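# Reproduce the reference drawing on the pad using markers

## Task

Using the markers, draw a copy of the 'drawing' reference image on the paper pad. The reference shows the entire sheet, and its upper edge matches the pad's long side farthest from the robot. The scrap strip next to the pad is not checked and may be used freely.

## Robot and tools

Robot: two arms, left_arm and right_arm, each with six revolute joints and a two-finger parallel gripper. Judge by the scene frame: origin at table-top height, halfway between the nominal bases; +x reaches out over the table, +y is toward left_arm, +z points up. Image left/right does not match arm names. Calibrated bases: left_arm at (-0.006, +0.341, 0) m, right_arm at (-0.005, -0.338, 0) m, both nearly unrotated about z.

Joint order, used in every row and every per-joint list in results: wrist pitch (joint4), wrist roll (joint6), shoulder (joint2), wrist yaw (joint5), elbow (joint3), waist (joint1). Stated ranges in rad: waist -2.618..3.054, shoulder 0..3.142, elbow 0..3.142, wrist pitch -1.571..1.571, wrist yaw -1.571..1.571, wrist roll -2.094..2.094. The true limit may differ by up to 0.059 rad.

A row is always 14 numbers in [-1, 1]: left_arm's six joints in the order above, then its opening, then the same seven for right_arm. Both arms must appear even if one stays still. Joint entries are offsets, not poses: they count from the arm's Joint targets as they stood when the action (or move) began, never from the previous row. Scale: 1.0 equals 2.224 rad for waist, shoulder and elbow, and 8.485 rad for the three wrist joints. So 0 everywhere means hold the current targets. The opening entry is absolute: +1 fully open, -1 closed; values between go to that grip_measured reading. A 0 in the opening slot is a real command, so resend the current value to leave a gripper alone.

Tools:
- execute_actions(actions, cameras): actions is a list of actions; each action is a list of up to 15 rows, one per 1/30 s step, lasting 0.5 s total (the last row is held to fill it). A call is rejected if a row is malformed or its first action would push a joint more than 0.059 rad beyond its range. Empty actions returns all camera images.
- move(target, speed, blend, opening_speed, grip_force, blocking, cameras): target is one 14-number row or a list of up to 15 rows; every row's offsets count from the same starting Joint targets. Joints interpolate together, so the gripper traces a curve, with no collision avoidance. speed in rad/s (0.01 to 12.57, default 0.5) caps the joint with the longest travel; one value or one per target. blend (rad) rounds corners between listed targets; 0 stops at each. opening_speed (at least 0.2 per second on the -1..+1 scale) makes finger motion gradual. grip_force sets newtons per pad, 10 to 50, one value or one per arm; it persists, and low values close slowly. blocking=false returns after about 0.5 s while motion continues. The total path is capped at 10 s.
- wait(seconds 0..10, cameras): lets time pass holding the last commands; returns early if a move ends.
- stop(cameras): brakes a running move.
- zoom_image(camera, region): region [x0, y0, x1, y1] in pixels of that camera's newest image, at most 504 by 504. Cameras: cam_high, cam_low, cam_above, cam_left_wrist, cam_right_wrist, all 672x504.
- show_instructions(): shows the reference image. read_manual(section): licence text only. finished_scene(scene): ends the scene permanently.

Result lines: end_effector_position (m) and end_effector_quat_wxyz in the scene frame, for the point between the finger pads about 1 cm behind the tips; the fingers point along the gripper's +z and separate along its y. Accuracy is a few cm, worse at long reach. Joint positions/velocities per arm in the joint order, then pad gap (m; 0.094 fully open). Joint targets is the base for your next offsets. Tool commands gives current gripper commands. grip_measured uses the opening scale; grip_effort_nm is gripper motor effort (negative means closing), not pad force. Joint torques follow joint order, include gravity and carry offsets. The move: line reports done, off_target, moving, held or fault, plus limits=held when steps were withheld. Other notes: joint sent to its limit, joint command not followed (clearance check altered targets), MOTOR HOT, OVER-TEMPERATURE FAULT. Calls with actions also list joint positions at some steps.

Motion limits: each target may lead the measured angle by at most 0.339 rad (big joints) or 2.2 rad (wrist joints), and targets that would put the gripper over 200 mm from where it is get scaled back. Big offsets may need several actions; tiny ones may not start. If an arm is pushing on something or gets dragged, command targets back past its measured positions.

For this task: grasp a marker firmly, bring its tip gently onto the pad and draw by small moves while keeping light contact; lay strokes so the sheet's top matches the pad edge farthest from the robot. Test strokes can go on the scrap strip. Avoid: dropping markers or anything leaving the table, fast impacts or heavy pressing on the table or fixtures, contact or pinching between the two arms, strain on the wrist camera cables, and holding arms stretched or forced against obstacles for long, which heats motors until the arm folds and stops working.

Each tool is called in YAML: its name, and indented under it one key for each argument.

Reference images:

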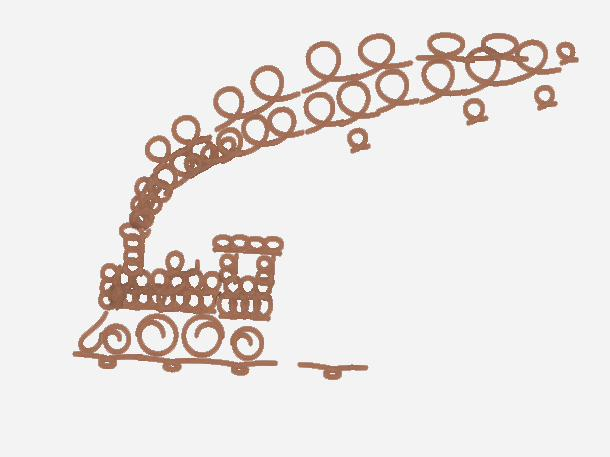

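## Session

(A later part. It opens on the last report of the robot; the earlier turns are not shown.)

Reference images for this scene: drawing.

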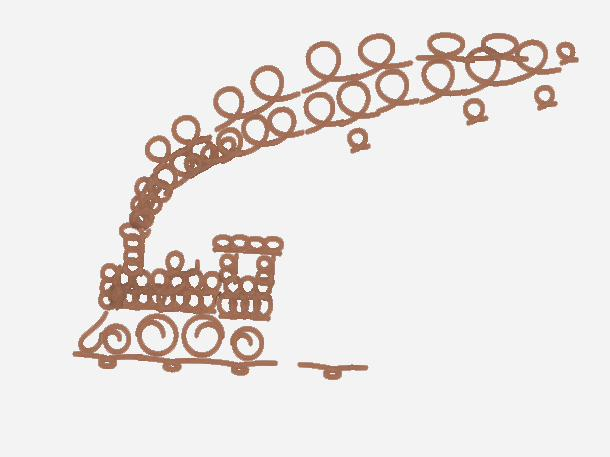

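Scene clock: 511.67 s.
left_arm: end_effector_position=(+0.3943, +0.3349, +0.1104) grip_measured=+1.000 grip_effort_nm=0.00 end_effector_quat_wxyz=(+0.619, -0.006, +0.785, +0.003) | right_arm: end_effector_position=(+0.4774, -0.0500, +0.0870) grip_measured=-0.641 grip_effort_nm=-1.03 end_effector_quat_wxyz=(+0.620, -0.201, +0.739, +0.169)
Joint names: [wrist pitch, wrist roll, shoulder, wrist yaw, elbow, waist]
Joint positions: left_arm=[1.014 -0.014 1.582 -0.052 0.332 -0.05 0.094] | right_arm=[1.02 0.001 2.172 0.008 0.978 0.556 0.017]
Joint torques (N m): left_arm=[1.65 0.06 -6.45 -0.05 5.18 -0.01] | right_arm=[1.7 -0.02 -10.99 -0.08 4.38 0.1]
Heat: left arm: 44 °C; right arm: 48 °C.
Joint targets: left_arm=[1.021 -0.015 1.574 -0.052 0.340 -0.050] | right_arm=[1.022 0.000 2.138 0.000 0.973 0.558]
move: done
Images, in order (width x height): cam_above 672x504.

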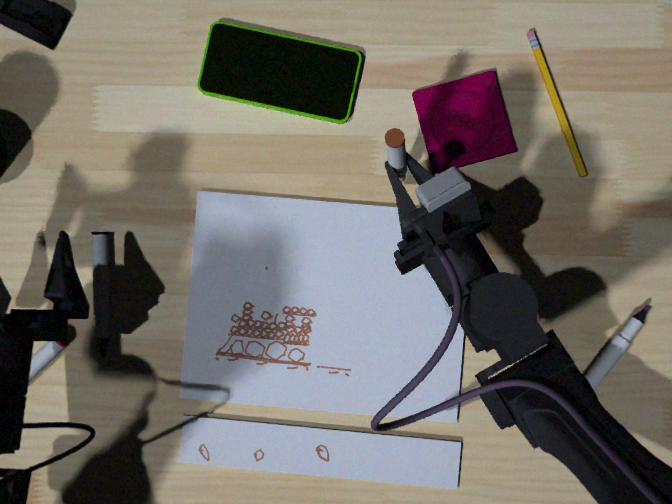

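move:
  target:
    - [0,0,0,0,0,0,1,0,0,0.004222,0,0.005719,0.157021,-0.9]
    - [0,0,0,0,0,0,1,0.00595,0,0.025062,0,0.023089,0.163521,-0.9]
    - [0,0,0,0,0,0,1,0.00595,0,0.043602,0,0.029089,0.175221,-0.9]
    - [0,0,0,0,0,0,1,0.00595,0,0.043579,0,0.029006,0.17714,-0.9]
    - [0,0,0,0,0,0,1,0.00595,0,0.046826,0,0.033707,0.176094,-0.9]
    - [0,0,0,0,0,0,1,0.00595,0,0.049541,0,0.037638,0.16764,-0.9]
    - [0,0,0,0,0,0,1,0.00595,0,0.050134,0,0.038495,0.163821,-0.9]
    - [0,0,0,0,0,0,1,0.00595,0,0.029294,0,0.021125,0.163821,-0.9]
    - [0,0,0,0,0,0,1,0.00595,0,0.027417,0,0.018408,0.161902,-0.9]
    - [0,0,0,0,0,0,1,0.00595,0,0.02417,0,0.013707,0.162948,-0.9]
    - [0,0,0,0,0,0,1,0.00595,0,0.021455,0,0.009776,0.171402,-0.9]
    - [0,0,0,0,0,0,1,0.00595,0,0.020862,0,0.008919,0.175221,-0.9]
    - [0,0,0,0,0,0,1,0.00595,0,0.002322,0,0.002919,0.175221,-0.9]
  speed: [0.8,0.2,0.06,0.022,0.042,0.065,0.036,0.4,0.023,0.042,0.065,0.036,0.4]
  blend: [0,0.003,0.002,0.002,0.002,0.002,0.002,0.002,0.002,0.002,0.002,0.002,0]

move:
  target:
    - [0,0,0,0,0,0,1,-0.00595,0,0.008201,0,0.011903,-0.016136,-0.9]
    - [0,0,0,0,0,0,1,0,0,0.029041,0,0.029273,-0.009636,-0.9]
    - [0,0,0,0,0,0,1,0,0,0.047581,0,0.035273,0.002064,-0.9]
    - [0,0,0,0,0,0,1,0,0,0.047558,0,0.03519,0.003983,-0.9]
    - [0,0,0,0,0,0,1,0,0,0.050805,0,0.039891,0.002937,-0.9]
    - [0,0,0,0,0,0,1,0,0,0.05352,0,0.043822,-0.005517,-0.9]
    - [0,0,0,0,0,0,1,0,0,0.054113,0,0.044679,-0.009336,-0.9]
    - [0,0,0,0,0,0,1,0,0,0.033273,0,0.027309,-0.009336,-0.9]
    - [0,0,0,0,0,0,1,0,0,0.031396,0,0.024592,-0.011255,-0.9]
    - [0,0,0,0,0,0,1,0,0,0.028149,0,0.019891,-0.010209,-0.9]
    - [0,0,0,0,0,0,1,0,0,0.025434,0,0.01596,-0.001755,-0.9]
    - [0,0,0,0,0,0,1,0,0,0.024841,0,0.015103,0.002064,-0.9]
    - [0,0,0,0,0,0,1,0,0,0.006301,0,0.009103,0.002064,-0.9]
  speed: [0.8,0.2,0.06,0.022,0.042,0.065,0.036,0.4,0.023,0.042,0.065,0.036,0.4]
  blend: [0,0.003,0.002,0.002,0.002,0.002,0.002,0.002,0.002,0.002,0.002,0.002,0]

move:
  target:
    - [0,0,0,0,0,0,1,-0.00595,0,-0.000343,0,-0.000447,-0.024902,-0.9]
    - [0,0,0,0,0,0,1,0,0,0.020497,0,0.016923,-0.018402,-0.9]
    - [0,0,0,0,0,0,1,0,0,0.039037,0,0.022923,-0.006702,-0.9]
    - [0,0,0,0,0,0,1,0,0,0.039299,0,0.023253,-0.004363,-0.9]
    - [0,0,0,0,0,0,1,0,0,0.043234,0,0.02895,-0.005236,-0.9]
    - [0,0,0,0,0,0,1,0,0,0.046637,0,0.033877,-0.013863,-0.9]
    - [0,0,0,0,0,0,1,0,0,0.047515,0,0.035147,-0.018102,-0.9]
    - [0,0,0,0,0,0,1,0,0,0.026675,0,0.017777,-0.018102,-0.9]
    - [0,0,0,0,0,0,1,0,0,0.024513,0,0.014647,-0.020441,-0.9]
    - [0,0,0,0,0,0,1,0,0,0.020578,0,0.00895,-0.019568,-0.9]
    - [0,0,0,0,0,0,1,0,0,0.017175,0,0.004023,-0.010941,-0.9]
    - [0,0,0,0,0,0,1,0,0,0.016297,0,0.002753,-0.006702,-0.9]
    - [0,0,0,0,0,0,1,0,0,-0.002243,0,-0.003247,-0.006702,-0.9]
  speed: [0.8,0.2,0.06,0.025,0.047,0.07,0.04,0.4,0.026,0.047,0.07,0.04,0.4]
  blend: [0,0.003,0.002,0.002,0.002,0.002,0.002,0.002,0.002,0.002,0.002,0.002,0]

move:
  target:
    - [0,0,0,0,0,0,1,-0.00595,0,-0.002276,0,-0.003229,-0.02021,-0.9]
    - [0,0,0,0,0,0,1,0,0,0.018564,0,0.014141,-0.01371,-0.9]
    - [0,0,0,0,0,0,1,0,0,0.037104,0,0.020141,-0.00201,-0.9]
    - [0,0,0,0,0,0,1,0,0,0.037174,0,0.020196,0.000049,-0.9]
    - [0,0,0,0,0,0,1,0,0,0.040652,0,0.025229,-0.000939,-0.9]
    - [0,0,0,0,0,0,1,0,0,0.043596,0,0.029492,-0.009451,-0.9]
    - [0,0,0,0,0,0,1,0,0,0.044284,0,0.030487,-0.01341,-0.9]
    - [0,0,0,0,0,0,1,0,0,0.023444,0,0.013117,-0.01341,-0.9]
    - [0,0,0,0,0,0,1,0,0,0.021472,0,0.010262,-0.015469,-0.9]
    - [0,0,0,0,0,0,1,0,0,0.017996,0,0.005229,-0.014481,-0.9]
    - [0,0,0,0,0,0,1,0,0,0.015052,0,0.000966,-0.005969,-0.9]
    - [0,0,0,0,0,0,1,0,0,0.014364,0,-0.000029,-0.00201,-0.9]
    - [0,0,0,0,0,0,1,0,0,-0.004176,0,-0.006029,-0.00201,-0.9]
  speed: [0.8,0.2,0.06,0.022,0.042,0.065,0.036,0.4,0.023,0.042,0.065,0.036,0.4]
  blend: [0,0.003,0.002,0.002,0.002,0.002,0.002,0.002,0.002,0.002,0.002,0.002,0]

move:
  target:
    - [0,0,0,0,0,0,1,-0.00595,0,0.004534,0,0.006599,-0.023797,-0.9]
    - [0,0,0,0,0,0,1,0,0,0.025374,0,0.023969,-0.017297,-0.9]
    - [0,0,0,0,0,0,1,0,0,0.043914,0,0.029969,-0.005597,-0.9]
    - [0,0,0,0,0,0,1,0,0,0.044365,0,0.030574,-0.002978,-0.9]
    - [0,0,0,0,0,0,1,0,0,0.048759,0,0.036935,-0.003735,-0.9]
    - [0,0,0,0,0,0,1,0,0,0.052621,0,0.042526,-0.012478,-0.9]
    - [0,0,0,0,0,0,1,0,0,0.053688,0,0.044071,-0.016997,-0.9]
    - [0,0,0,0,0,0,1,0,0,0.032848,0,0.026701,-0.016997,-0.9]
    - [0,0,0,0,0,0,1,0,0,0.030497,0,0.023296,-0.019616,-0.9]
    - [0,0,0,0,0,0,1,0,0,0.026103,0,0.016935,-0.018859,-0.9]
    - [0,0,0,0,0,0,1,0,0,0.022241,0,0.011344,-0.010116,-0.9]
    - [0,0,0,0,0,0,1,0,0,0.021174,0,0.009799,-0.005597,-0.9]
    - [0,0,0,0,0,0,1,0,0,0.002634,0,0.003799,-0.005597,-0.9]
  speed: [0.8,0.2,0.06,0.028,0.05,0.075,0.043,0.4,0.028,0.05,0.075,0.043,0.4]
  blend: [0,0.003,0.002,0.002,0.002,0.002,0.002,0.002,0.002,0.002,0.002,0.002,0]

move:
  target:
    - [0,0,0,0,0,0,1,-0.00595,0,0.007398,0,0.01084,-0.015619,-0.9]
    - [0,0,0,0,0,0,1,0,0,0.028238,0,0.02821,-0.009119,-0.9]
    - [0,0,0,0,0,0,1,0,0,0.046778,0,0.03421,0.002581,-0.9]
    - [0,0,0,0,0,0,1,0,0,0.04704,0,0.03454,0.00492,-0.9]
    - [0,0,0,0,0,0,1,0,0,0.050975,0,0.040237,0.004047,-0.9]
    - [0,0,0,0,0,0,1,0,0,0.054378,0,0.045164,-0.00458,-0.9]
    - [0,0,0,0,0,0,1,0,0,0.055256,0,0.046434,-0.008819,-0.9]
    - [0,0,0,0,0,0,1,0,0,0.034416,0,0.029064,-0.008819,-0.9]
    - [0,0,0,0,0,0,1,0,0,0.032254,0,0.025934,-0.011158,-0.9]
    - [0,0,0,0,0,0,1,0,0,0.028319,0,0.020237,-0.010285,-0.9]
    - [0,0,0,0,0,0,1,0,0,0.024916,0,0.01531,-0.001658,-0.9]
    - [0,0,0,0,0,0,1,0,0,0.024038,0,0.01404,0.002581,-0.9]
    - [0,0,0,0,0,0,1,0,0,0.005498,0,0.00804,0.002581,-0.9]
  speed: [0.8,0.2,0.06,0.025,0.047,0.07,0.04,0.4,0.026,0.047,0.07,0.04,0.4]
  blend: [0,0.003,0.002,0.002,0.002,0.002,0.002,0.002,0.002,0.002,0.002,0.002,0]

move:
  target: [0,0,0,0,0,0,1,-0.00595,0,0,0,0,-0.18,-0.9]
  speed: 0.9
  cameras: ["cam_above"]

zoom_image:
  camera: "cam_above"
  region: [205, 260, 335, 370]

Scene clock: 522.73 s.
left_arm: end_effector_position=(+0.3943, +0.3349, +0.1104) grip_measured=+1.000 grip_effort_nm=0.00 end_effector_quat_wxyz=(+0.619, -0.006, +0.785, +0.003) | right_arm: end_effector_position=(+0.3336, +0.1136, +0.0946) grip_measured=-0.641 grip_effort_nm=-1.03 end_effector_quat_wxyz=(+0.586, -0.337, +0.675, +0.294)
Joint names: [wrist pitch, wrist roll, shoulder, wrist yaw, elbow, waist]
Joint positions: left_arm=[1.014 -0.014 1.582 -0.052 0.332 -0.05 0.094] | right_arm=[1.053 0.001 2.178 -0.002 0.984 0.942 0.017]
Joint torques (N m): left_arm=[1.67 0.05 -6.37 -0.04 5.16 -0.1] | right_arm=[1.84 -0.01 -10.99 0.02 4.37 0.5]
Heat: left arm: 44 °C; right arm: 48 °C.
Joint targets: left_arm=[1.021 -0.015 1.574 -0.052 0.340 -0.050] | right_arm=[1.073 0.000 2.143 0.000 0.979 0.948]
move: done

Scene clock: 527.37 s.
left_arm: end_effector_position=(+0.3943, +0.3349, +0.1104) grip_measured=+1.000 grip_effort_nm=0.00 end_effector_quat_wxyz=(+0.619, -0.006, +0.785, +0.003) | right_arm: end_effector_position=(+0.3344, +0.1187, +0.0950) grip_measured=-0.641 grip_effort_nm=-1.03 end_effector_quat_wxyz=(+0.588, -0.338, +0.673, +0.296)
Joint names: [wrist pitch, wrist roll, shoulder, wrist yaw, elbow, waist]
Joint positions: left_arm=[1.014 -0.014 1.582 -0.052 0.332 -0.05 0.094] | right_arm=[1.053 0.001 2.192 -0.002 1.004 0.946 0.017]
Joint torques (N m): left_arm=[1.67 0.05 -6.42 -0.01 5.33 -0.09] | right_arm=[1.84 -0.01 -11.19 0.02 4.48 0.5]
Heat: left arm: 44 °C; right arm: 48 °C.
Joint targets: left_arm=[1.021 -0.015 1.574 -0.052 0.340 -0.050] | right_arm=[1.073 0.000 2.157 0.000 1.000 0.952]
move: done

Scene clock: 532.03 s.
left_arm: end_effector_position=(+0.3943, +0.3349, +0.1104) grip_measured=+1.000 grip_effort_nm=0.00 end_effector_quat_wxyz=(+0.619, -0.006, +0.785, +0.003) | right_arm: end_effector_position=(+0.3405, +0.1122, +0.0950) grip_measured=-0.641 grip_effort_nm=-1.03 end_effector_quat_wxyz=(+0.590, -0.332, +0.676, +0.290)
Joint names: [wrist pitch, wrist roll, shoulder, wrist yaw, elbow, waist]
Joint positions: left_arm=[1.014 -0.014 1.582 -0.052 0.332 -0.05 0.094] | right_arm=[1.053 0.001 2.187 0.001 0.998 0.931 0.017]
Joint torques (N m): left_arm=[1.71 0.08 -6.5 -0.02 5.22 -0.09] | right_arm=[1.84 -0.01 -11.28 0 4.44 0.49]
Heat: left arm: 44 °C; right arm: 48 °C.
Joint targets: left_arm=[1.021 -0.015 1.574 -0.052 0.340 -0.050] | right_arm=[1.073 0.000 2.152 0.000 0.993 0.937]
move: done

Scene clock: 536.70 s.
left_arm: end_effector_position=(+0.3943, +0.3349, +0.1104) grip_measured=+1.000 grip_effort_nm=0.00 end_effector_quat_wxyz=(+0.619, -0.006, +0.785, +0.003) | right_arm: end_effector_position=(+0.3407, +0.1081, +0.0947) grip_measured=-0.641 grip_effort_nm=-1.03 end_effector_quat_wxyz=(+0.589, -0.331, +0.678, +0.288)
Joint names: [wrist pitch, wrist roll, shoulder, wrist yaw, elbow, waist]
Joint positions: left_arm=[1.014 -0.014 1.582 -0.052 0.332 -0.05 0.094] | right_arm=[1.053 0.001 2.177 0.001 0.984 0.927 0.017]
Joint torques (N m): left_arm=[1.63 0.05 -6.49 -0.04 5.29 -0.02] | right_arm=[1.84 -0.01 -11.1 -0.01 4.37 0.5]
Heat: left arm: 44 °C; right arm: 49 °C.
Joint targets: left_arm=[1.021 -0.015 1.574 -0.052 0.340 -0.050] | right_arm=[1.073 0.000 2.143 0.000 0.979 0.933]
move: done

Scene clock: 541.33 s.
left_arm: end_effector_position=(+0.3943, +0.3349, +0.1104) grip_measured=+1.000 grip_effort_nm=0.00 end_effector_quat_wxyz=(+0.619, -0.006, +0.785, +0.003) | right_arm: end_effector_position=(+0.3475, +0.1053, +0.0949) grip_measured=-0.641 grip_effort_nm=-1.03 end_effector_quat_wxyz=(+0.592, -0.327, +0.680, +0.285)
Joint names: [wrist pitch, wrist roll, shoulder, wrist yaw, elbow, waist]
Joint positions: left_arm=[1.014 -0.014 1.582 -0.052 0.332 -0.05 0.094] | right_arm=[1.053 0.001 2.184 0.001 0.993 0.914 0.017]
Joint torques (N m): left_arm=[1.68 0.05 -6.42 -0.02 5.2 0.02] | right_arm=[1.84 -0.01 -11.1 -0.02 4.38 0.5]
Heat: left arm: 44 °C; right arm: 49 °C.
Joint targets: left_arm=[1.021 -0.015 1.574 -0.052 0.340 -0.050] | right_arm=[1.073 0.000 2.149 0.000 0.988 0.920]
move: done

Scene clock: 546.00 s.
left_arm: end_effector_position=(+0.3943, +0.3349, +0.1104) grip_measured=+1.000 grip_effort_nm=0.00 end_effector_quat_wxyz=(+0.619, -0.006, +0.785, +0.003) | right_arm: end_effector_position=(+0.3473, +0.1104, +0.0950) grip_measured=-0.641 grip_effort_nm=-1.03 end_effector_quat_wxyz=(+0.593, -0.328, +0.677, +0.288)
Joint names: [wrist pitch, wrist roll, shoulder, wrist yaw, elbow, waist]
Joint positions: left_arm=[1.014 -0.014 1.582 -0.052 0.332 -0.05 0.094] | right_arm=[1.054 0.001 2.196 0.001 1.01 0.92 0.017]
Joint torques (N m): left_arm=[1.66 0.02 -6.37 -0.06 5.19 -0.03] | right_arm=[1.84 -0.01 -11.26 -0.01 4.49 0.5]
Heat: left arm: 44 °C; right arm: 49 °C.
Joint targets: left_arm=[1.021 -0.015 1.574 -0.052 0.340 -0.050] | right_arm=[1.073 0.000 2.161 0.000 1.005 0.926]
move: done

Scene clock: 547.20 s.
left_arm: end_effector_position=(+0.3943, +0.3349, +0.1104) grip_measured=+1.000 grip_effort_nm=0.00 end_effector_quat_wxyz=(+0.619, -0.006, +0.785, +0.003) | right_arm: end_effector_position=(+0.4926, -0.0617, +0.0866) grip_measured=-0.641 grip_effort_nm=-1.03 end_effector_quat_wxyz=(+0.626, -0.189, +0.740, +0.160)
Joint names: [wrist pitch, wrist roll, shoulder, wrist yaw, elbow, waist]
Joint positions: left_arm=[1.014 -0.014 1.582 -0.052 0.332 -0.05 0.094] | right_arm=[1.02 0.001 2.196 0.008 1.01 0.525 0.017]
Joint torques (N m): left_arm=[1.68 0.01 -6.41 -0.02 5.23 -0.16] | right_arm=[1.71 -0.01 -11.23 -0.08 4.42 0.12]
Heat: left arm: 44 °C; right arm: 49 °C.
Joint targets: left_arm=[1.021 -0.015 1.574 -0.052 0.340 -0.050] | right_arm=[1.022 0.000 2.161 0.000 1.005 0.526]
move: done
Images, in order (width x height): cam_above 672x504.

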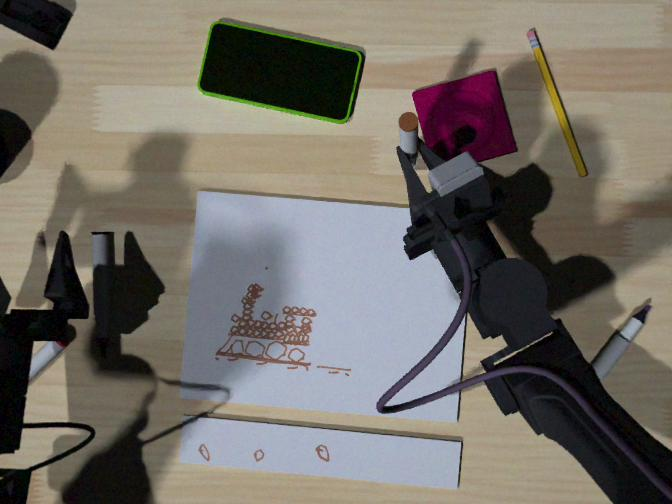

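Scaled by 3.877 from the camera's 672x504 image, which has a finer 960x720 frame.

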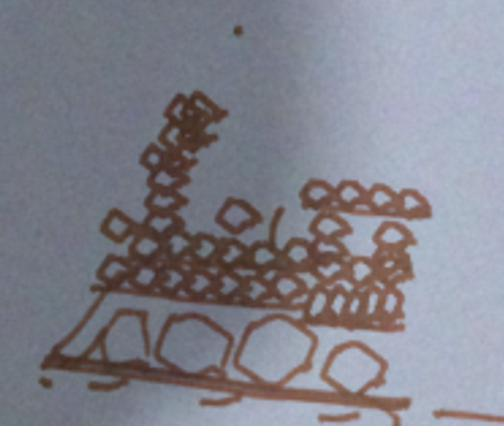

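move:
  target:
    - [0,0,0,0,0,0,1,0,0,0.004876,0,0.007193,0.155189,-0.9]
    - [0,0,0,0,0,0,1,0.00595,0,0.025716,0,0.024563,0.161689,-0.9]
    - [0,0,0,0,0,0,1,0.00595,0,0.044256,0,0.030563,0.173389,-0.9]
    - [0,0,0,0,0,0,1,0.00595,0,0.044707,0,0.031168,0.176008,-0.9]
    - [0,0,0,0,0,0,1,0.00595,0,0.049101,0,0.037529,0.175251,-0.9]
    - [0,0,0,0,0,0,1,0.00595,0,0.052963,0,0.04312,0.166508,-0.9]
    - [0,0,0,0,0,0,1,0.00595,0,0.05403,0,0.044665,0.161989,-0.9]
    - [0,0,0,0,0,0,1,0.00595,0,0.03319,0,0.027295,0.161989,-0.9]
    - [0,0,0,0,0,0,1,0.00595,0,0.030839,0,0.02389,0.15937,-0.9]
    - [0,0,0,0,0,0,1,0.00595,0,0.026445,0,0.017529,0.160127,-0.9]
    - [0,0,0,0,0,0,1,0.00595,0,0.022583,0,0.011938,0.16887,-0.9]
    - [0,0,0,0,0,0,1,0.00595,0,0.021516,0,0.010393,0.173389,-0.9]
    - [0,0,0,0,0,0,1,0.00595,0,0.002976,0,0.004393,0.173389,-0.9]
  speed: [0.8,0.2,0.06,0.028,0.05,0.075,0.043,0.4,0.028,0.05,0.075,0.043,0.4]
  blend: [0,0.003,0.002,0.002,0.002,0.002,0.002,0.002,0.002,0.002,0.002,0.002,0]

move:
  target:
    - [0,0,0,0,0,0,1,-0.00595,0,-0.008577,0,-0.012589,-0.020363,-0.9]
    - [0,0,0,0,0,0,1,0,0,0.012203,0,0.004751,-0.013863,-0.9]
    - [0,0,0,0,0,0,1,0,0,0.030743,0,0.010751,-0.002163,-0.9]
    - [0,0,0,0,0,0,1,0,0,0.03157,0,0.011886,0.001029,-0.9]
    - [0,0,0,0,0,0,1,0,0,0.036866,0,0.019545,0.00051,-0.9]
    - [0,0,0,0,0,0,1,0,0,0.041642,0,0.026444,-0.008471,-0.9]
    - [0,0,0,0,0,0,1,0,0,0.043089,0,0.028539,-0.013563,-0.9]
    - [0,0,0,0,0,0,1,0,0,0.022309,0,0.011199,-0.013563,-0.9]
    - [0,0,0,0,0,0,1,0,0,0.019582,0,0.007264,-0.016755,-0.9]
    - [0,0,0,0,0,0,1,0,0,0.014286,0,-0.000395,-0.016236,-0.9]
    - [0,0,0,0,0,0,1,0,0,0.00951,0,-0.007294,-0.007255,-0.9]
    - [0,0,0,0,0,0,1,0,0,0.008063,0,-0.009389,-0.002163,-0.9]
    - [0,0,0,0,0,0,1,0,0,-0.010477,0,-0.015389,-0.002163,-0.9]
  speed: [0.8,0.2,0.06,0.034,0.06,0.08,0.05,0.4,0.035,0.06,0.08,0.05,0.4]
  blend: [0,0.003,0.002,0.002,0.002,0.002,0.002,0.002,0.002,0.002,0.002,0.002,0]

move:
  target:
    - [0,0,0,0,0,0,1,-0.00595,0,0.006897,0,0.010087,-0.02339,-0.9]
    - [0,0,0,0,0,0,1,0,0,0.027737,0,0.027457,-0.01689,-0.9]
    - [0,0,0,0,0,0,1,0,0,0.046277,0,0.033457,-0.00519,-0.9]
    - [0,0,0,0,0,0,1,0,0,0.046728,0,0.034062,-0.002571,-0.9]
    - [0,0,0,0,0,0,1,0,0,0.051122,0,0.040423,-0.003328,-0.9]
    - [0,0,0,0,0,0,1,0,0,0.054984,0,0.046014,-0.012071,-0.9]
    - [0,0,0,0,0,0,1,0,0,0.056051,0,0.047559,-0.01659,-0.9]
    - [0,0,0,0,0,0,1,0,0,0.035211,0,0.030189,-0.01659,-0.9]
    - [0,0,0,0,0,0,1,0,0,0.03286,0,0.026784,-0.019209,-0.9]
    - [0,0,0,0,0,0,1,0,0,0.028466,0,0.020423,-0.018452,-0.9]
    - [0,0,0,0,0,0,1,0,0,0.024604,0,0.014832,-0.009709,-0.9]
    - [0,0,0,0,0,0,1,0,0,0.023537,0,0.013287,-0.00519,-0.9]
    - [0,0,0,0,0,0,1,0,0,0.004997,0,0.007287,-0.00519,-0.9]
  speed: [0.8,0.2,0.06,0.028,0.05,0.075,0.043,0.4,0.028,0.05,0.075,0.043,0.4]
  blend: [0,0.003,0.002,0.002,0.002,0.002,0.002,0.002,0.002,0.002,0.002,0.002,0]

move:
  target:
    - [0,0,0,0,0,0,1,-0.00595,0,-0.003446,0,-0.004993,-0.026055,-0.9]
    - [0,0,0,0,0,0,1,0,0,0.017334,0,0.012347,-0.019555,-0.9]
    - [0,0,0,0,0,0,1,0,0,0.035874,0,0.018347,-0.007855,-0.9]
    - [0,0,0,0,0,0,1,0,0,0.036701,0,0.019482,-0.004663,-0.9]
    - [0,0,0,0,0,0,1,0,0,0.041997,0,0.027141,-0.005182,-0.9]
    - [0,0,0,0,0,0,1,0,0,0.046773,0,0.03404,-0.014163,-0.9]
    - [0,0,0,0,0,0,1,0,0,0.04822,0,0.036135,-0.019255,-0.9]
    - [0,0,0,0,0,0,1,0,0,0.02744,0,0.018795,-0.019255,-0.9]
    - [0,0,0,0,0,0,1,0,0,0.024713,0,0.01486,-0.022447,-0.9]
    - [0,0,0,0,0,0,1,0,0,0.019417,0,0.007201,-0.021928,-0.9]
    - [0,0,0,0,0,0,1,0,0,0.014641,0,0.000302,-0.012947,-0.9]
    - [0,0,0,0,0,0,1,0,0,0.013194,0,-0.001793,-0.007855,-0.9]
    - [0,0,0,0,0,0,1,0,0,-0.005346,0,-0.007793,-0.007855,-0.9]
  speed: [0.8,0.2,0.06,0.034,0.06,0.08,0.05,0.4,0.035,0.06,0.08,0.05,0.4]
  blend: [0,0.003,0.002,0.002,0.002,0.002,0.002,0.002,0.002,0.002,0.002,0.002,0]

move:
  target:
    - [0,0,0,0,0,0,1,-0.00595,0,-0.002724,0,-0.003801,-0.022003,-0.9]
    - [0,0,0,0,0,0,1,0,0,0.018116,0,0.013569,-0.015503,-0.9]
    - [0,0,0,0,0,0,1,0,0,0.036656,0,0.019569,-0.003803,-0.9]
    - [0,0,0,0,0,0,1,0,0,0.037107,0,0.020174,-0.001184,-0.9]
    - [0,0,0,0,0,0,1,0,0,0.041501,0,0.026535,-0.001941,-0.9]
    - [0,0,0,0,0,0,1,0,0,0.045363,0,0.032126,-0.010684,-0.9]
    - [0,0,0,0,0,0,1,0,0,0.04643,0,0.033671,-0.015203,-0.9]
    - [0,0,0,0,0,0,1,0,0,0.02559,0,0.016301,-0.015203,-0.9]
    - [0,0,0,0,0,0,1,0,0,0.023239,0,0.012896,-0.017822,-0.9]
    - [0,0,0,0,0,0,1,0,0,0.018845,0,0.006535,-0.017065,-0.9]
    - [0,0,0,0,0,0,1,0,0,0.014983,0,0.000944,-0.008322,-0.9]
    - [0,0,0,0,0,0,1,0,0,0.013916,0,-0.000601,-0.003803,-0.9]
    - [0,0,0,0,0,0,1,0,0,-0.004624,0,-0.006601,-0.003803,-0.9]
  speed: [0.8,0.2,0.06,0.028,0.05,0.075,0.043,0.4,0.028,0.05,0.075,0.043,0.4]
  blend: [0,0.003,0.002,0.002,0.002,0.002,0.002,0.002,0.002,0.002,0.002,0.002,0]

move:
  target:
    - [0,0,0,0,0,0,1,-0.00595,0,-0.001589,0,-0.001827,-0.024777,-0.9]
    - [0,0,0,0,0,0,1,0,0,0.018711,0,0.015193,-0.018277,-0.9]
    - [0,0,0,0,0,0,1,0,0,0.037931,0,0.021323,-0.006577,-0.9]
    - [0,0,0,0,0,0,1,0,0,0.038161,0,0.021623,-0.004167,-0.9]
    - [0,0,0,0,0,0,1,0,0,0.042051,0,0.027173,-0.005007,-0.9]
    - [0,0,0,0,0,0,1,0,0,0.045411,0,0.031973,-0.013667,-0.9]
    - [0,0,0,0,0,0,1,0,0,0.046271,0,0.033213,-0.017977,-0.9]
    - [0,0,0,0,0,0,1,0,0,0.025991,0,0.016193,-0.017977,-0.9]
    - [0,0,0,0,0,0,1,0,0,0.023851,0,0.013143,-0.020387,-0.9]
    - [0,0,0,0,0,0,1,0,0,0.019971,0,0.007583,-0.019547,-0.9]
    - [0,0,0,0,0,0,1,0,0,0.016611,0,0.002783,-0.010887,-0.9]
    - [0,0,0,0,0,0,1,0,0,0.015741,0,0.001543,-0.006577,-0.9]
    - [0,0,0,0,0,0,1,0,0,-0.003489,0,-0.004577,-0.006577,-0.9]
  speed: [0.8,0.2,0.06,0.025,0.047,0.07,0.04,0.4,0.026,0.047,0.07,0.04,0.4]
  blend: [0,0.003,0.002,0.002,0.002,0.002,0.002,0.002,0.002,0.002,0.002,0.002,0]

move:
  target: [0,0,0,0,0,0,1,-0.00595,0,0,0,0,-0.17,-0.9]
  speed: 0.9
  cameras: ["cam_above"]

zoom_image:
  camera: "cam_above"
  region: [205, 240, 335, 350]

Scene clock: 555.83 s.
left_arm: end_effector_position=(+0.3943, +0.3349, +0.1104) grip_measured=+1.000 grip_effort_nm=0.00 end_effector_quat_wxyz=(+0.619, -0.006, +0.785, +0.003) | right_arm: end_effector_position=(+0.3549, +0.1072, +0.0952) grip_measured=-0.641 grip_effort_nm=-1.03 end_effector_quat_wxyz=(+0.595, -0.323, +0.678, +0.285)
Joint names: [wrist pitch, wrist roll, shoulder, wrist yaw, elbow, waist]
Joint positions: left_arm=[1.014 -0.014 1.582 -0.052 0.332 -0.05 0.094] | right_arm=[1.054 0.001 2.203 -0.002 1.02 0.905 0.017]
Joint torques (N m): left_arm=[1.71 0.05 -6.37 0 5.31 -0.1] | right_arm=[1.83 -0.01 -11.22 0.02 4.46 0.5]
Heat: left arm: 44 °C; right arm: 48 °C.
Joint targets: left_arm=[1.021 -0.015 1.574 -0.052 0.340 -0.050] | right_arm=[1.073 0.000 2.168 0.000 1.015 0.911]
move: done

Scene clock: 560.40 s.
left_arm: end_effector_position=(+0.3943, +0.3349, +0.1104) grip_measured=+1.000 grip_effort_nm=0.00 end_effector_quat_wxyz=(+0.619, -0.006, +0.785, +0.003) | right_arm: end_effector_position=(+0.3523, +0.0995, +0.0948) grip_measured=-0.641 grip_effort_nm=-1.03 end_effector_quat_wxyz=(+0.593, -0.323, +0.682, +0.281)
Joint names: [wrist pitch, wrist roll, shoulder, wrist yaw, elbow, waist]
Joint positions: left_arm=[1.014 -0.014 1.582 -0.052 0.332 -0.05 0.094] | right_arm=[1.054 0.001 2.179 -0.001 0.986 0.901 0.017]
Joint torques (N m): left_arm=[1.63 0.05 -6.46 -0.04 5.24 -0.13] | right_arm=[1.84 -0.02 -11.07 0 4.48 0.5]
Heat: left arm: 44 °C; right arm: 49 °C.
Joint targets: left_arm=[1.021 -0.015 1.574 -0.052 0.340 -0.050] | right_arm=[1.073 0.000 2.144 0.000 0.981 0.907]
move: done

Scene clock: 565.03 s.
left_arm: end_effector_position=(+0.3943, +0.3349, +0.1104) grip_measured=+1.000 grip_effort_nm=0.00 end_effector_quat_wxyz=(+0.619, -0.006, +0.785, +0.003) | right_arm: end_effector_position=(+0.3600, +0.0979, +0.0950) grip_measured=-0.641 grip_effort_nm=-1.03 end_effector_quat_wxyz=(+0.596, -0.318, +0.683, +0.278)
Joint names: [wrist pitch, wrist roll, shoulder, wrist yaw, elbow, waist]
Joint positions: left_arm=[1.014 -0.014 1.582 -0.052 0.332 -0.05 0.094] | right_arm=[1.054 0.001 2.19 0.001 1.002 0.889 0.017]
Joint torques (N m): left_arm=[1.65 0.02 -6.48 -0.08 5.26 -0.21] | right_arm=[1.84 -0.02 -11.29 -0.01 4.41 0.5]
Heat: left arm: 44 °C; right arm: 49 °C.
Joint targets: left_arm=[1.021 -0.015 1.574 -0.052 0.340 -0.050] | right_arm=[1.073 0.000 2.156 0.000 0.997 0.895]
move: done

Scene clock: 569.60 s.
left_arm: end_effector_position=(+0.3943, +0.3349, +0.1104) grip_measured=+1.000 grip_effort_nm=0.00 end_effector_quat_wxyz=(+0.619, -0.006, +0.785, +0.003) | right_arm: end_effector_position=(+0.3650, +0.0884, +0.0948) grip_measured=-0.641 grip_effort_nm=-1.03 end_effector_quat_wxyz=(+0.597, -0.312, +0.687, +0.272)
Joint names: [wrist pitch, wrist roll, shoulder, wrist yaw, elbow, waist]
Joint positions: left_arm=[1.014 -0.014 1.582 -0.052 0.332 -0.05 0.094] | right_arm=[1.054 0.001 2.178 0.002 0.985 0.872 0.017]
Joint torques (N m): left_arm=[1.67 0.03 -6.5 -0.03 5.12 -0.03] | right_arm=[1.84 -0.01 -11.1 -0.02 4.44 0.51]
Heat: left arm: 44 °C; right arm: 49 °C.
Joint targets: left_arm=[1.021 -0.015 1.574 -0.052 0.340 -0.050] | right_arm=[1.073 0.000 2.144 0.000 0.980 0.878]
move: done

Scene clock: 574.20 s.
left_arm: end_effector_position=(+0.3943, +0.3349, +0.1104) grip_measured=+1.000 grip_effort_nm=0.00 end_effector_quat_wxyz=(+0.619, -0.006, +0.785, +0.003) | right_arm: end_effector_position=(+0.3666, +0.0827, +0.0947) grip_measured=-0.641 grip_effort_nm=-1.03 end_effector_quat_wxyz=(+0.597, -0.310, +0.690, +0.268)
Joint names: [wrist pitch, wrist roll, shoulder, wrist yaw, elbow, waist]
Joint positions: left_arm=[1.014 -0.014 1.582 -0.052 0.332 -0.05 0.094] | right_arm=[1.053 0.001 2.168 0.003 0.97 0.863 0.017]
Joint torques (N m): left_arm=[1.67 0.09 -6.41 -0.06 5.12 -0.18] | right_arm=[1.84 -0.01 -10.96 -0.02 4.31 0.5]
Heat: left arm: 44 °C; right arm: 49 °C.
Joint targets: left_arm=[1.021 -0.015 1.574 -0.052 0.340 -0.050] | right_arm=[1.073 0.000 2.133 0.000 0.965 0.869]
move: done

Scene clock: 578.87 s.
left_arm: end_effector_position=(+0.3943, +0.3349, +0.1104) grip_measured=+1.000 grip_effort_nm=0.00 end_effector_quat_wxyz=(+0.619, -0.006, +0.785, +0.003) | right_arm: end_effector_position=(+0.3712, +0.0756, +0.0951) grip_measured=-0.641 grip_effort_nm=-1.03 end_effector_quat_wxyz=(+0.598, -0.305, +0.693, +0.264)
Joint names: [wrist pitch, wrist roll, shoulder, wrist yaw, elbow, waist]
Joint positions: left_arm=[1.014 -0.014 1.582 -0.052 0.332 -0.05 0.094] | right_arm=[1.054 0.001 2.16 0.003 0.96 0.848 0.017]
Joint torques (N m): left_arm=[1.67 0.01 -6.32 -0.01 5.16 -0.08] | right_arm=[1.83 -0.01 -10.89 -0.03 4.41 0.5]
Heat: left arm: 44 °C; right arm: 49 °C.
Joint targets: left_arm=[1.021 -0.015 1.574 -0.052 0.340 -0.050] | right_arm=[1.073 0.000 2.126 -0.001 0.955 0.854]
move: done

Scene clock: 580.07 s.
left_arm: end_effector_position=(+0.3943, +0.3349, +0.1104) grip_measured=+1.000 grip_effort_nm=0.00 end_effector_quat_wxyz=(+0.619, -0.006, +0.785, +0.003) | right_arm: end_effector_position=(+0.4958, -0.0923, +0.0867) grip_measured=-0.641 grip_effort_nm=-1.03 end_effector_quat_wxyz=(+0.625, -0.171, +0.748, +0.143)
Joint names: [wrist pitch, wrist roll, shoulder, wrist yaw, elbow, waist]
Joint positions: left_arm=[1.014 -0.014 1.582 -0.052 0.332 -0.05 0.094] | right_arm=[1.02 0.001 2.16 0.008 0.96 0.474 0.017]
Joint torques (N m): left_arm=[1.65 0.06 -6.57 -0.04 5.14 -0.08] | right_arm=[1.68 -0.01 -10.88 -0.08 4.34 0.17]
Heat: left arm: 44 °C; right arm: 49 °C.
Joint targets: left_arm=[1.021 -0.015 1.574 -0.052 0.340 -0.050] | right_arm=[1.022 0.000 2.126 0.000 0.955 0.476]
move: done
Images, in order (width x height): cam_above 672x504.

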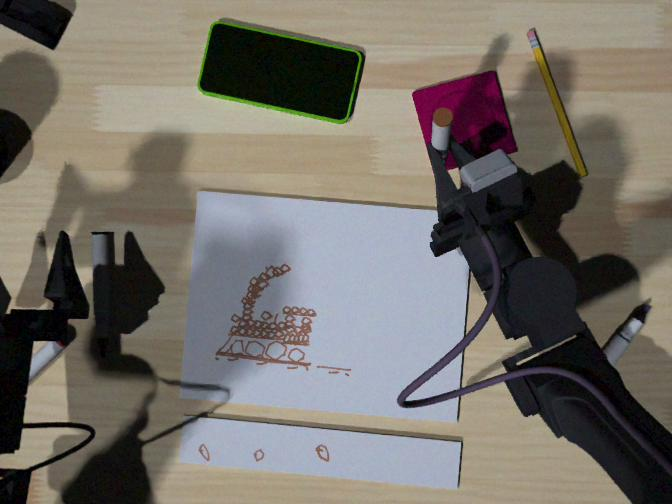

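Scaled by 3.877 from the camera's 672x504 image, which has a finer 960x720 frame.

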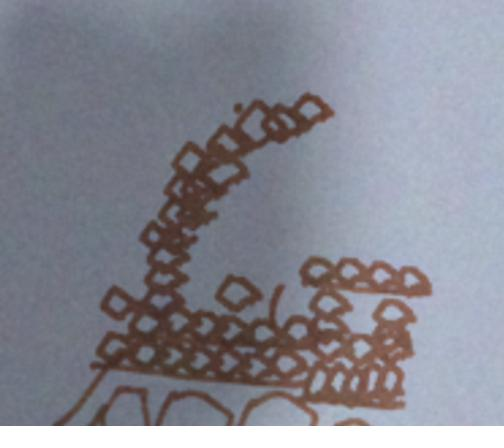

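move:
  target:
    - [0,0,0,0,0,0,1,0,0,0.012408,0,0.017602,0.146444,-0.9]
    - [0,0,0,0,0,0,1,0.00595,0,0.033108,0,0.034802,0.152944,-0.9]
    - [0,0,0,0,0,0,1,0.00595,0,0.051808,0,0.040802,0.164944,-0.9]
    - [0,0,0,0,0,0,1,0.00595,0,0.056816,0,0.048027,0.174108,-0.9]
    - [0,0,0,0,0,0,1,0.00595,0,0.062544,0,0.056484,0.185465,-0.9]
    - [0,0,0,0,0,0,1,0.00595,0,0.063642,0,0.058075,0.194346,-0.9]
    - [0,0,0,0,0,0,1,0.00595,0,0.024042,0,0.034575,0.194346,-0.9]
  speed: [0.8,0.2,0.06,0.05,0.05,0.05,0.4]
  blend: [0,0.003,0.002,0.003,0.003,0,0]

move:
  target:
    - [0,0,0,0,0,0,1,-0.00595,0,0.002343,0,0.003514,-0.031411,-0.9]
    - [0,0,0,0,0,0,1,0,0,0.023543,0,0.021014,-0.024911,-0.9]
    - [0,0,0,0,0,0,1,0,0,0.041943,0,0.026914,-0.013211,-0.9]
    - [0,0,0,0,0,0,1,0,0,0.043002,0,0.028432,-0.009813,-0.9]
    - [0,0,0,0,0,0,1,0,0,0.048847,0,0.036952,-0.010247,-0.9]
    - [0,0,0,0,0,0,1,0,0,0.048847,0,0.036952,-0.015247,-0.9]
    - [0,0,0,0,0,0,1,0,0,0.054152,0,0.044692,-0.019313,-0.9]
    - [0,0,0,0,0,0,1,0,0,0.055811,0,0.04711,-0.024611,-0.9]
    - [0,0,0,0,0,0,1,0,0,0.034641,0,0.02957,-0.024611,-0.9]
    - [0,0,0,0,0,0,1,0,0,0.031682,0,0.025252,-0.028009,-0.9]
    - [0,0,0,0,0,0,1,0,0,0.025837,0,0.016732,-0.027575,-0.9]
    - [0,0,0,0,0,0,1,0,0,0.025837,0,0.016732,-0.022575,-0.9]
    - [0,0,0,0,0,0,1,0,0,0.020532,0,0.008992,-0.018509,-0.9]
    - [0,0,0,0,0,0,1,0,0,0.018873,0,0.006574,-0.013211,-0.9]
    - [0,0,0,0,0,0,1,0,0,0.000473,0,0.000674,-0.013211,-0.9]
  speed: [0.8,0.2,0.06,0.037,0.065,0.3,0.065,0.04,0.4,0.037,0.065,0.3,0.065,0.045,0.4]
  blend: [0,0.003,0.002,0.002,0.002,0.002,0.002,0.002,0.002,0.002,0.002,0.002,0.002,0.002,0]

move:
  target:
    - [0,0,0,0,0,0,1,-0.00595,0,-0.004908,0,-0.007208,-0.031087,-0.9]
    - [0,0,0,0,0,0,1,0,0,0.016122,0,0.010272,-0.024587,-0.9]
    - [0,0,0,0,0,0,1,0,0,0.034522,0,0.016172,-0.012887,-0.9]
    - [0,0,0,0,0,0,1,0,0,0.035761,0,0.017938,-0.009184,-0.9]
    - [0,0,0,0,0,0,1,0,0,0.042041,0,0.027057,-0.009492,-0.9]
    - [0,0,0,0,0,0,1,0,0,0.042041,0,0.027057,-0.014492,-0.9]
    - [0,0,0,0,0,0,1,0,0,0.047781,0,0.035396,-0.018684,-0.9]
    - [0,0,0,0,0,0,1,0,0,0.04962,0,0.038062,-0.024287,-0.9]
    - [0,0,0,0,0,0,1,0,0,0.02859,0,0.020582,-0.024287,-0.9]
    - [0,0,0,0,0,0,1,0,0,0.025451,0,0.016016,-0.02799,-0.9]
    - [0,0,0,0,0,0,1,0,0,0.019171,0,0.006897,-0.027682,-0.9]
    - [0,0,0,0,0,0,1,0,0,0.019171,0,0.006897,-0.022682,-0.9]
    - [0,0,0,0,0,0,1,0,0,0.013431,0,-0.001442,-0.01849,-0.9]
    - [0,0,0,0,0,0,1,0,0,0.011592,0,-0.004108,-0.012887,-0.9]
    - [0,0,0,0,0,0,1,0,0,-0.006808,0,-0.010008,-0.012887,-0.9]
  speed: [0.8,0.2,0.06,0.037,0.065,0.3,0.065,0.04,0.4,0.037,0.065,0.3,0.065,0.045,0.4]
  blend: [0,0.003,0.002,0.002,0.002,0.002,0.002,0.002,0.002,0.002,0.002,0.002,0.002,0.002,0]

move:
  target: [0,0,0,0,0,0,1,-0.00595,0,0,0,0,-0.17,-0.9]
  speed: 0.9
  cameras: ["cam_above"]

zoom_image:
  camera: "cam_above"
  region: [225, 220, 345, 320]

Scene clock: 587.23 s.
left_arm: end_effector_position=(+0.3943, +0.3349, +0.1104) grip_measured=+1.000 grip_effort_nm=0.00 end_effector_quat_wxyz=(+0.619, -0.006, +0.785, +0.003) | right_arm: end_effector_position=(+0.3583, +0.1093, +0.0949) grip_measured=-0.641 grip_effort_nm=-1.03 end_effector_quat_wxyz=(+0.597, -0.322, +0.677, +0.285)
Joint names: [wrist pitch, wrist roll, shoulder, wrist yaw, elbow, waist]
Joint positions: left_arm=[1.014 -0.014 1.582 -0.052 0.332 -0.05 0.094] | right_arm=[1.051 0.001 2.215 -0.003 1.038 0.903 0.017]
Joint torques (N m): left_arm=[1.71 0.03 -6.41 -0.03 5.42 -0.09] | right_arm=[1.86 -0.02 -11.48 0.03 4.31 0.49]
Heat: left arm: 44 °C; right arm: 49 °C.
Joint targets: left_arm=[1.021 -0.015 1.574 -0.052 0.340 -0.050] | right_arm=[1.073 0.000 2.179 -0.001 1.032 0.909]
move: done

Scene clock: 592.13 s.
left_arm: end_effector_position=(+0.3943, +0.3349, +0.1104) grip_measured=+1.000 grip_effort_nm=0.00 end_effector_quat_wxyz=(+0.619, -0.006, +0.785, +0.003) | right_arm: end_effector_position=(+0.3720, +0.0980, +0.0954) grip_measured=-0.641 grip_effort_nm=-1.03 end_effector_quat_wxyz=(+0.602, -0.311, +0.682, +0.275)
Joint names: [wrist pitch, wrist roll, shoulder, wrist yaw, elbow, waist]
Joint positions: left_arm=[1.014 -0.014 1.582 -0.052 0.332 -0.05 0.094] | right_arm=[1.054 0.001 2.216 0.001 1.038 0.873 0.017]
Joint torques (N m): left_arm=[1.64 0.06 -6.46 -0.06 5.26 -0.03] | right_arm=[1.85 -0.01 -11.43 -0.01 4.45 0.5]
Heat: left arm: 44 °C; right arm: 49 °C.
Joint targets: left_arm=[1.021 -0.015 1.574 -0.052 0.340 -0.050] | right_arm=[1.073 0.000 2.180 0.000 1.033 0.879]
move: off_target (right_arm); right_arm: the shoulder is farthest, 0.036 rad from its target

Scene clock: 597.17 s.
left_arm: end_effector_position=(+0.3943, +0.3349, +0.1104) grip_measured=+1.000 grip_effort_nm=0.00 end_effector_quat_wxyz=(+0.619, -0.006, +0.785, +0.003) | right_arm: end_effector_position=(+0.3813, +0.0833, +0.0953) grip_measured=-0.641 grip_effort_nm=-1.03 end_effector_quat_wxyz=(+0.604, -0.301, +0.689, +0.265)
Joint names: [wrist pitch, wrist roll, shoulder, wrist yaw, elbow, waist]
Joint positions: left_arm=[1.014 -0.014 1.582 -0.052 0.332 -0.05 0.094] | right_arm=[1.054 0.001 2.2 0.003 1.016 0.845 0.017]
Joint torques (N m): left_arm=[1.62 0.03 -6.45 0 5.22 -0.03] | right_arm=[1.83 -0.01 -11.37 -0.03 4.44 0.5]
Heat: left arm: 44 °C; right arm: 49 °C.
Joint targets: left_arm=[1.021 -0.015 1.574 -0.052 0.340 -0.050] | right_arm=[1.073 0.000 2.165 0.000 1.011 0.851]
move: done

Scene clock: 598.37 s.
left_arm: end_effector_position=(+0.3943, +0.3349, +0.1104) grip_measured=+1.000 grip_effort_nm=0.00 end_effector_quat_wxyz=(+0.619, -0.006, +0.785, +0.003) | right_arm: end_effector_position=(+0.5079, -0.0883, +0.0868) grip_measured=-0.641 grip_effort_nm=-1.03 end_effector_quat_wxyz=(+0.631, -0.169, +0.744, +0.143)
Joint names: [wrist pitch, wrist roll, shoulder, wrist yaw, elbow, waist]
Joint positions: left_arm=[1.014 -0.014 1.582 -0.052 0.332 -0.05 0.094] | right_arm=[1.02 0.001 2.2 0.008 1.016 0.471 0.017]
Joint torques (N m): left_arm=[1.65 0.05 -6.45 -0.06 5.2 -0.08] | right_arm=[1.7 -0.01 -11.29 -0.08 4.44 0.03]
Heat: left arm: 44 °C; right arm: 49 °C.
Joint targets: left_arm=[1.021 -0.015 1.574 -0.052 0.340 -0.050] | right_arm=[1.022 0.000 2.165 -0.001 1.011 0.472]
move: done
Images, in order (width x height): cam_above 672x504.

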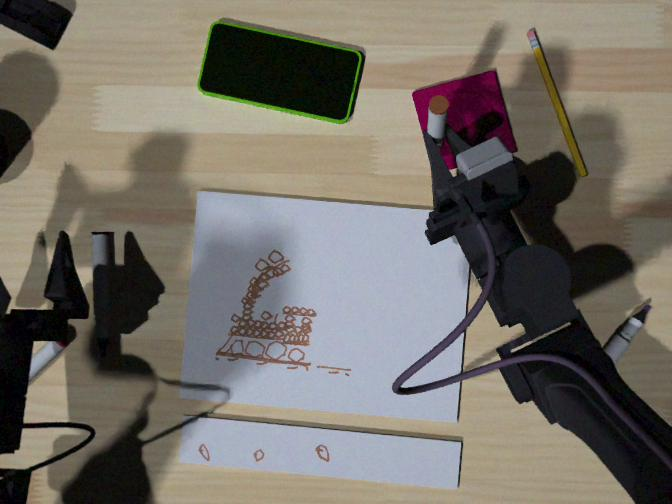

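Scaled by 4.200 from the camera's 672x504 image, which has a finer 960x720 frame.

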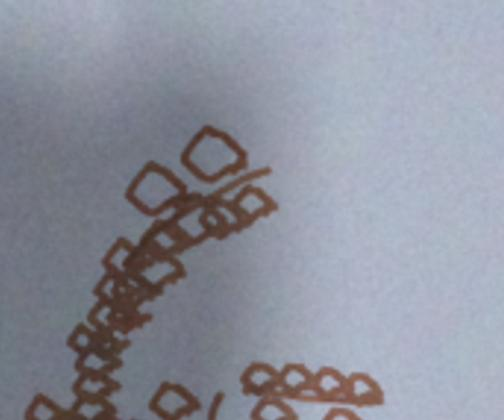

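move:
  target:
    - [0,0,0,0,0,0,1,0,0,-0.046681,0,-0.066319,0.121163,-0.9]
    - [0,0,0,0,0,0,1,0.00595,0,-0.027181,0,-0.049819,0.127663,-0.9]
    - [0,0,0,0,0,0,1,0.00595,0,-0.006881,0,-0.043419,0.139963,-0.9]
    - [0,0,0,0,0,0,1,0.00595,0,0.008593,0,-0.021185,0.160879,-0.9]
    - [0,0,0,0,0,0,1,0.00595,0,0.021631,0,-0.002426,0.173176,-0.9]
    - [0,0,0,0,0,0,1,0.00595,0,0.030143,0,0.009818,0.186047,-0.9]
    - [0,0,0,0,0,0,1,0.00595,0,0.036175,0,0.018571,0.197777,-0.9]
    - [0,0,0,0,0,0,1,0.00595,0,-0.003425,0,-0.004829,0.197777,-0.9]
  speed: [0.8,0.2,0.06,0.07,0.07,0.06,0.06,0.4]
  blend: [0,0.003,0.002,0.003,0.003,0.003,0,0]

move:
  target:
    - [0,0,0,0,0,0,1,-0.00595,0,-0.020404,0,-0.029218,-0.053167,-0.9]
    - [0,0,0,0,0,0,1,0,0,-0.000054,0,-0.012148,-0.046667,-0.9]
    - [0,0,0,0,0,0,1,0,0,0.019246,0,-0.005948,-0.034967,-0.9]
    - [0,0,0,0,0,0,1,0,0,0.020226,0,-0.004518,-0.031419,-0.9]
    - [0,0,0,0,0,0,1,0,0,0.025927,0,0.003625,-0.03179,-0.9]
    - [0,0,0,0,0,0,1,0,0,0.025927,0,0.003625,-0.03679,-0.9]
    - [0,0,0,0,0,0,1,0,0,0.031088,0,0.011028,-0.040919,-0.9]
    - [0,0,0,0,0,0,1,0,0,0.032708,0,0.013338,-0.046367,-0.9]
    - [0,0,0,0,0,0,1,0,0,0.012358,0,-0.003732,-0.046367,-0.9]
    - [0,0,0,0,0,0,1,0,0,0.009478,0,-0.007862,-0.049915,-0.9]
    - [0,0,0,0,0,0,1,0,0,0.003777,0,-0.016005,-0.049544,-0.9]
    - [0,0,0,0,0,0,1,0,0,0.003777,0,-0.016005,-0.044544,-0.9]
    - [0,0,0,0,0,0,1,0,0,-0.001384,0,-0.023408,-0.040415,-0.9]
    - [0,0,0,0,0,0,1,0,0,-0.003004,0,-0.025718,-0.034967,-0.9]
    - [0,0,0,0,0,0,1,0,0,-0.022304,0,-0.031918,-0.034967,-0.9]
  speed: [0.8,0.2,0.06,0.037,0.065,0.3,0.065,0.04,0.4,0.037,0.065,0.3,0.065,0.045,0.4]
  blend: [0,0.003,0.002,0.002,0.002,0.002,0.002,0.002,0.002,0.002,0.002,0.002,0.002,0.002,0]

move:
  target:
    - [0,0,0,0,0,0,1,-0.00595,0,-0.005767,0,-0.00823,-0.029138,-0.9]
    - [0,0,0,0,0,0,1,0,0,0.014403,0,0.00873,-0.022638,-0.9]
    - [0,0,0,0,0,0,1,0,0,0.033903,0,0.01493,-0.010938,-0.9]
    - [0,0,0,0,0,0,1,0,0,0.035061,0,0.016587,-0.007064,-0.9]
    - [0,0,0,0,0,0,1,0,0,0.041192,0,0.025303,-0.007301,-0.9]
    - [0,0,0,0,0,0,1,0,0,0.041192,0,0.025303,-0.012301,-0.9]
    - [0,0,0,0,0,0,1,0,0,0.046783,0,0.033279,-0.016564,-0.9]
    - [0,0,0,0,0,0,1,0,0,0.048581,0,0.035836,-0.022338,-0.9]
    - [0,0,0,0,0,0,1,0,0,0.028411,0,0.018876,-0.022338,-0.9]
    - [0,0,0,0,0,0,1,0,0,0.025353,0,0.014519,-0.026212,-0.9]
    - [0,0,0,0,0,0,1,0,0,0.019222,0,0.005803,-0.025975,-0.9]
    - [0,0,0,0,0,0,1,0,0,0.019222,0,0.005803,-0.020975,-0.9]
    - [0,0,0,0,0,0,1,0,0,0.013631,0,-0.002173,-0.016712,-0.9]
    - [0,0,0,0,0,0,1,0,0,0.011833,0,-0.00473,-0.010938,-0.9]
    - [0,0,0,0,0,0,1,0,0,-0.007667,0,-0.01093,-0.010938,-0.9]
  speed: [0.8,0.2,0.06,0.037,0.065,0.3,0.065,0.04,0.4,0.037,0.065,0.3,0.065,0.045,0.4]
  blend: [0,0.003,0.002,0.002,0.002,0.002,0.002,0.002,0.002,0.002,0.002,0.002,0.002,0.002,0]

move:
  target:
    - [0,0,0,0,0,0,1,-0.00595,0,-0.00859,0,-0.011969,-0.027807,-0.9]
    - [0,0,0,0,0,0,1,0,0,0.01133,0,0.004831,-0.021307,-0.9]
    - [0,0,0,0,0,0,1,0,0,0.03113,0,0.011081,-0.009607,-0.9]
    - [0,0,0,0,0,0,1,0,0,0.032462,0,0.012954,-0.005385,-0.9]
    - [0,0,0,0,0,0,1,0,0,0.039005,0,0.022216,-0.005477,-0.9]
    - [0,0,0,0,0,0,1,0,0,0.039005,0,0.022216,-0.010477,-0.9]
    - [0,0,0,0,0,0,1,0,0,0.045028,0,0.030738,-0.014885,-0.9]
    - [0,0,0,0,0,0,1,0,0,0.047,0,0.033531,-0.021007,-0.9]
    - [0,0,0,0,0,0,1,0,0,0.02708,0,0.016731,-0.021007,-0.9]
    - [0,0,0,0,0,0,1,0,0,0.023848,0,0.012158,-0.025229,-0.9]
    - [0,0,0,0,0,0,1,0,0,0.017305,0,0.002896,-0.025137,-0.9]
    - [0,0,0,0,0,0,1,0,0,0.017305,0,0.002896,-0.020137,-0.9]
    - [0,0,0,0,0,0,1,0,0,0.011282,0,-0.005626,-0.015729,-0.9]
    - [0,0,0,0,0,0,1,0,0,0.00931,0,-0.008419,-0.009607,-0.9]
    - [0,0,0,0,0,0,1,0,0,-0.01049,0,-0.014669,-0.009607,-0.9]
  speed: [0.8,0.2,0.06,0.04,0.07,0.3,0.07,0.042,0.4,0.04,0.07,0.3,0.07,0.045,0.4]
  blend: [0,0.003,0.002,0.002,0.002,0.002,0.002,0.002,0.002,0.002,0.002,0.002,0.002,0.002,0]

move:
  target: [0,0,0,0,0,0,1,-0.00595,0,0,0,0,-0.17,-0.9]
  speed: 0.9
  cameras: ["cam_above"]

zoom_image:
  camera: "cam_above"
  region: [225, 210, 365, 320]

Scene clock: 609.27 s.
left_arm: end_effector_position=(+0.3943, +0.3349, +0.1104) grip_measured=+1.000 grip_effort_nm=0.00 end_effector_quat_wxyz=(+0.619, -0.006, +0.785, +0.003) | right_arm: end_effector_position=(+0.3524, +0.1052, +0.0948) grip_measured=-0.641 grip_effort_nm=-1.03 end_effector_quat_wxyz=(+0.593, -0.325, +0.680, +0.284)
Joint names: [wrist pitch, wrist roll, shoulder, wrist yaw, elbow, waist]
Joint positions: left_arm=[1.014 -0.014 1.582 -0.052 0.332 -0.05 0.094] | right_arm=[1.051 0 2.193 -0.002 1.006 0.906 0.017]
Joint torques (N m): left_arm=[1.7 0.05 -6.37 -0.04 5.23 -0.17] | right_arm=[1.86 -0.01 -11.25 0.02 4.31 0.5]
Heat: left arm: 44 °C; right arm: 49 °C.
Joint targets: left_arm=[1.021 -0.015 1.574 -0.052 0.340 -0.050] | right_arm=[1.073 0.000 2.157 0.000 1.000 0.912]
move: done

Scene clock: 614.17 s.
left_arm: end_effector_position=(+0.3943, +0.3349, +0.1104) grip_measured=+1.000 grip_effort_nm=0.00 end_effector_quat_wxyz=(+0.619, -0.006, +0.785, +0.003) | right_arm: end_effector_position=(+0.3757, +0.0635, +0.0951) grip_measured=-0.641 grip_effort_nm=-1.03 end_effector_quat_wxyz=(+0.599, -0.298, +0.698, +0.256)
Joint names: [wrist pitch, wrist roll, shoulder, wrist yaw, elbow, waist]
Joint positions: left_arm=[1.014 -0.014 1.582 -0.052 0.332 -0.05 0.094] | right_arm=[1.053 0 2.141 0.005 0.934 0.829 0.017]
Joint torques (N m): left_arm=[1.7 0.04 -6.32 -0.03 5.26 -0.05] | right_arm=[1.84 -0.01 -10.66 -0.05 4.36 0.5]
Heat: left arm: 44 °C; right arm: 49 °C.
Joint targets: left_arm=[1.021 -0.015 1.574 -0.052 0.340 -0.050] | right_arm=[1.073 0.000 2.108 0.000 0.929 0.835]
move: done

Scene clock: 619.20 s.
left_arm: end_effector_position=(+0.3943, +0.3349, +0.1104) grip_measured=+1.000 grip_effort_nm=0.00 end_effector_quat_wxyz=(+0.619, -0.006, +0.785, +0.003) | right_arm: end_effector_position=(+0.3814, +0.0502, +0.0951) grip_measured=-0.641 grip_effort_nm=-1.03 end_effector_quat_wxyz=(+0.599, -0.291, +0.703, +0.248)
Joint names: [wrist pitch, wrist roll, shoulder, wrist yaw, elbow, waist]
Joint positions: left_arm=[1.014 -0.014 1.582 -0.052 0.332 -0.05 0.094] | right_arm=[1.054 0 2.123 0.004 0.91 0.804 0.017]
Joint torques (N m): left_arm=[1.66 0.04 -6.34 -0.04 5.14 -0.01] | right_arm=[1.83 -0.01 -10.51 -0.04 4.22 0.49]
Heat: left arm: 44 °C; right arm: 49 °C.
Joint targets: left_arm=[1.021 -0.015 1.574 -0.052 0.340 -0.050] | right_arm=[1.073 0.000 2.091 0.000 0.905 0.810]
move: done

Scene clock: 624.23 s.
left_arm: end_effector_position=(+0.3943, +0.3349, +0.1104) grip_measured=+1.000 grip_effort_nm=0.00 end_effector_quat_wxyz=(+0.619, -0.006, +0.785, +0.003) | right_arm: end_effector_position=(+0.3841, +0.0366, +0.0949) grip_measured=-0.641 grip_effort_nm=-1.03 end_effector_quat_wxyz=(+0.599, -0.284, +0.709, +0.240)
Joint names: [wrist pitch, wrist roll, shoulder, wrist yaw, elbow, waist]
Joint positions: left_arm=[1.014 -0.014 1.582 -0.052 0.332 -0.05 0.094] | right_arm=[1.054 0 2.099 0.004 0.877 0.783 0.017]
Joint torques (N m): left_arm=[1.65 0.06 -6.52 0 5.42 -0.16] | right_arm=[1.84 -0.01 -10.15 -0.04 4.27 0.51]
Heat: left arm: 44 °C; right arm: 49 °C.
Joint targets: left_arm=[1.021 -0.015 1.574 -0.052 0.340 -0.050] | right_arm=[1.073 0.000 2.067 0.000 0.872 0.789]
move: done

Scene clock: 625.43 s.
left_arm: end_effector_position=(+0.3943, +0.3349, +0.1104) grip_measured=+1.000 grip_effort_nm=0.00 end_effector_quat_wxyz=(+0.619, -0.006, +0.785, +0.003) | right_arm: end_effector_position=(+0.4936, -0.1342, +0.0866) grip_measured=-0.641 grip_effort_nm=-1.03 end_effector_quat_wxyz=(+0.621, -0.147, +0.761, +0.119)
Joint names: [wrist pitch, wrist roll, shoulder, wrist yaw, elbow, waist]
Joint positions: left_arm=[1.014 -0.014 1.582 -0.052 0.332 -0.05 0.094] | right_arm=[1.02 0 2.099 0.009 0.877 0.406 0.017]
Joint torques (N m): left_arm=[1.66 0.03 -6.52 -0.08 5.23 -0.08] | right_arm=[1.68 -0.01 -10.26 -0.09 4.25 0.34]
Heat: left arm: 44 °C; right arm: 49 °C.
Joint targets: left_arm=[1.021 -0.015 1.574 -0.052 0.340 -0.050] | right_arm=[1.023 0.000 2.067 0.000 0.872 0.411]
move: done
Images, in order (width x height): cam_above 672x504.

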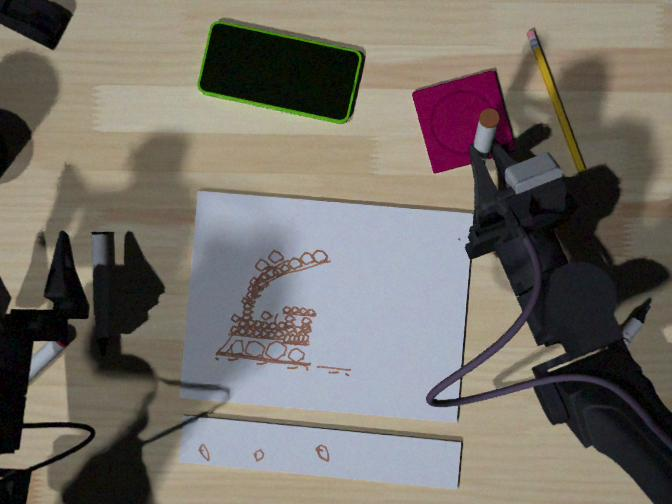

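Scaled by 3.600 from the camera's 672x504 image, which has a finer 960x720 frame.

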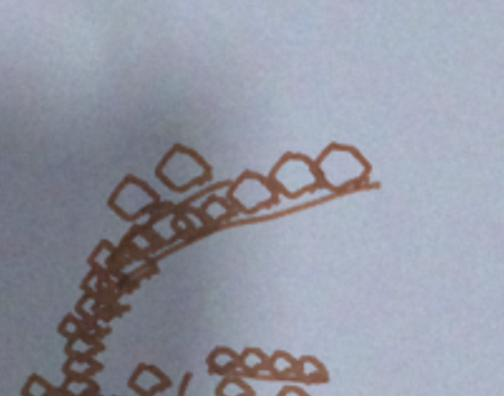

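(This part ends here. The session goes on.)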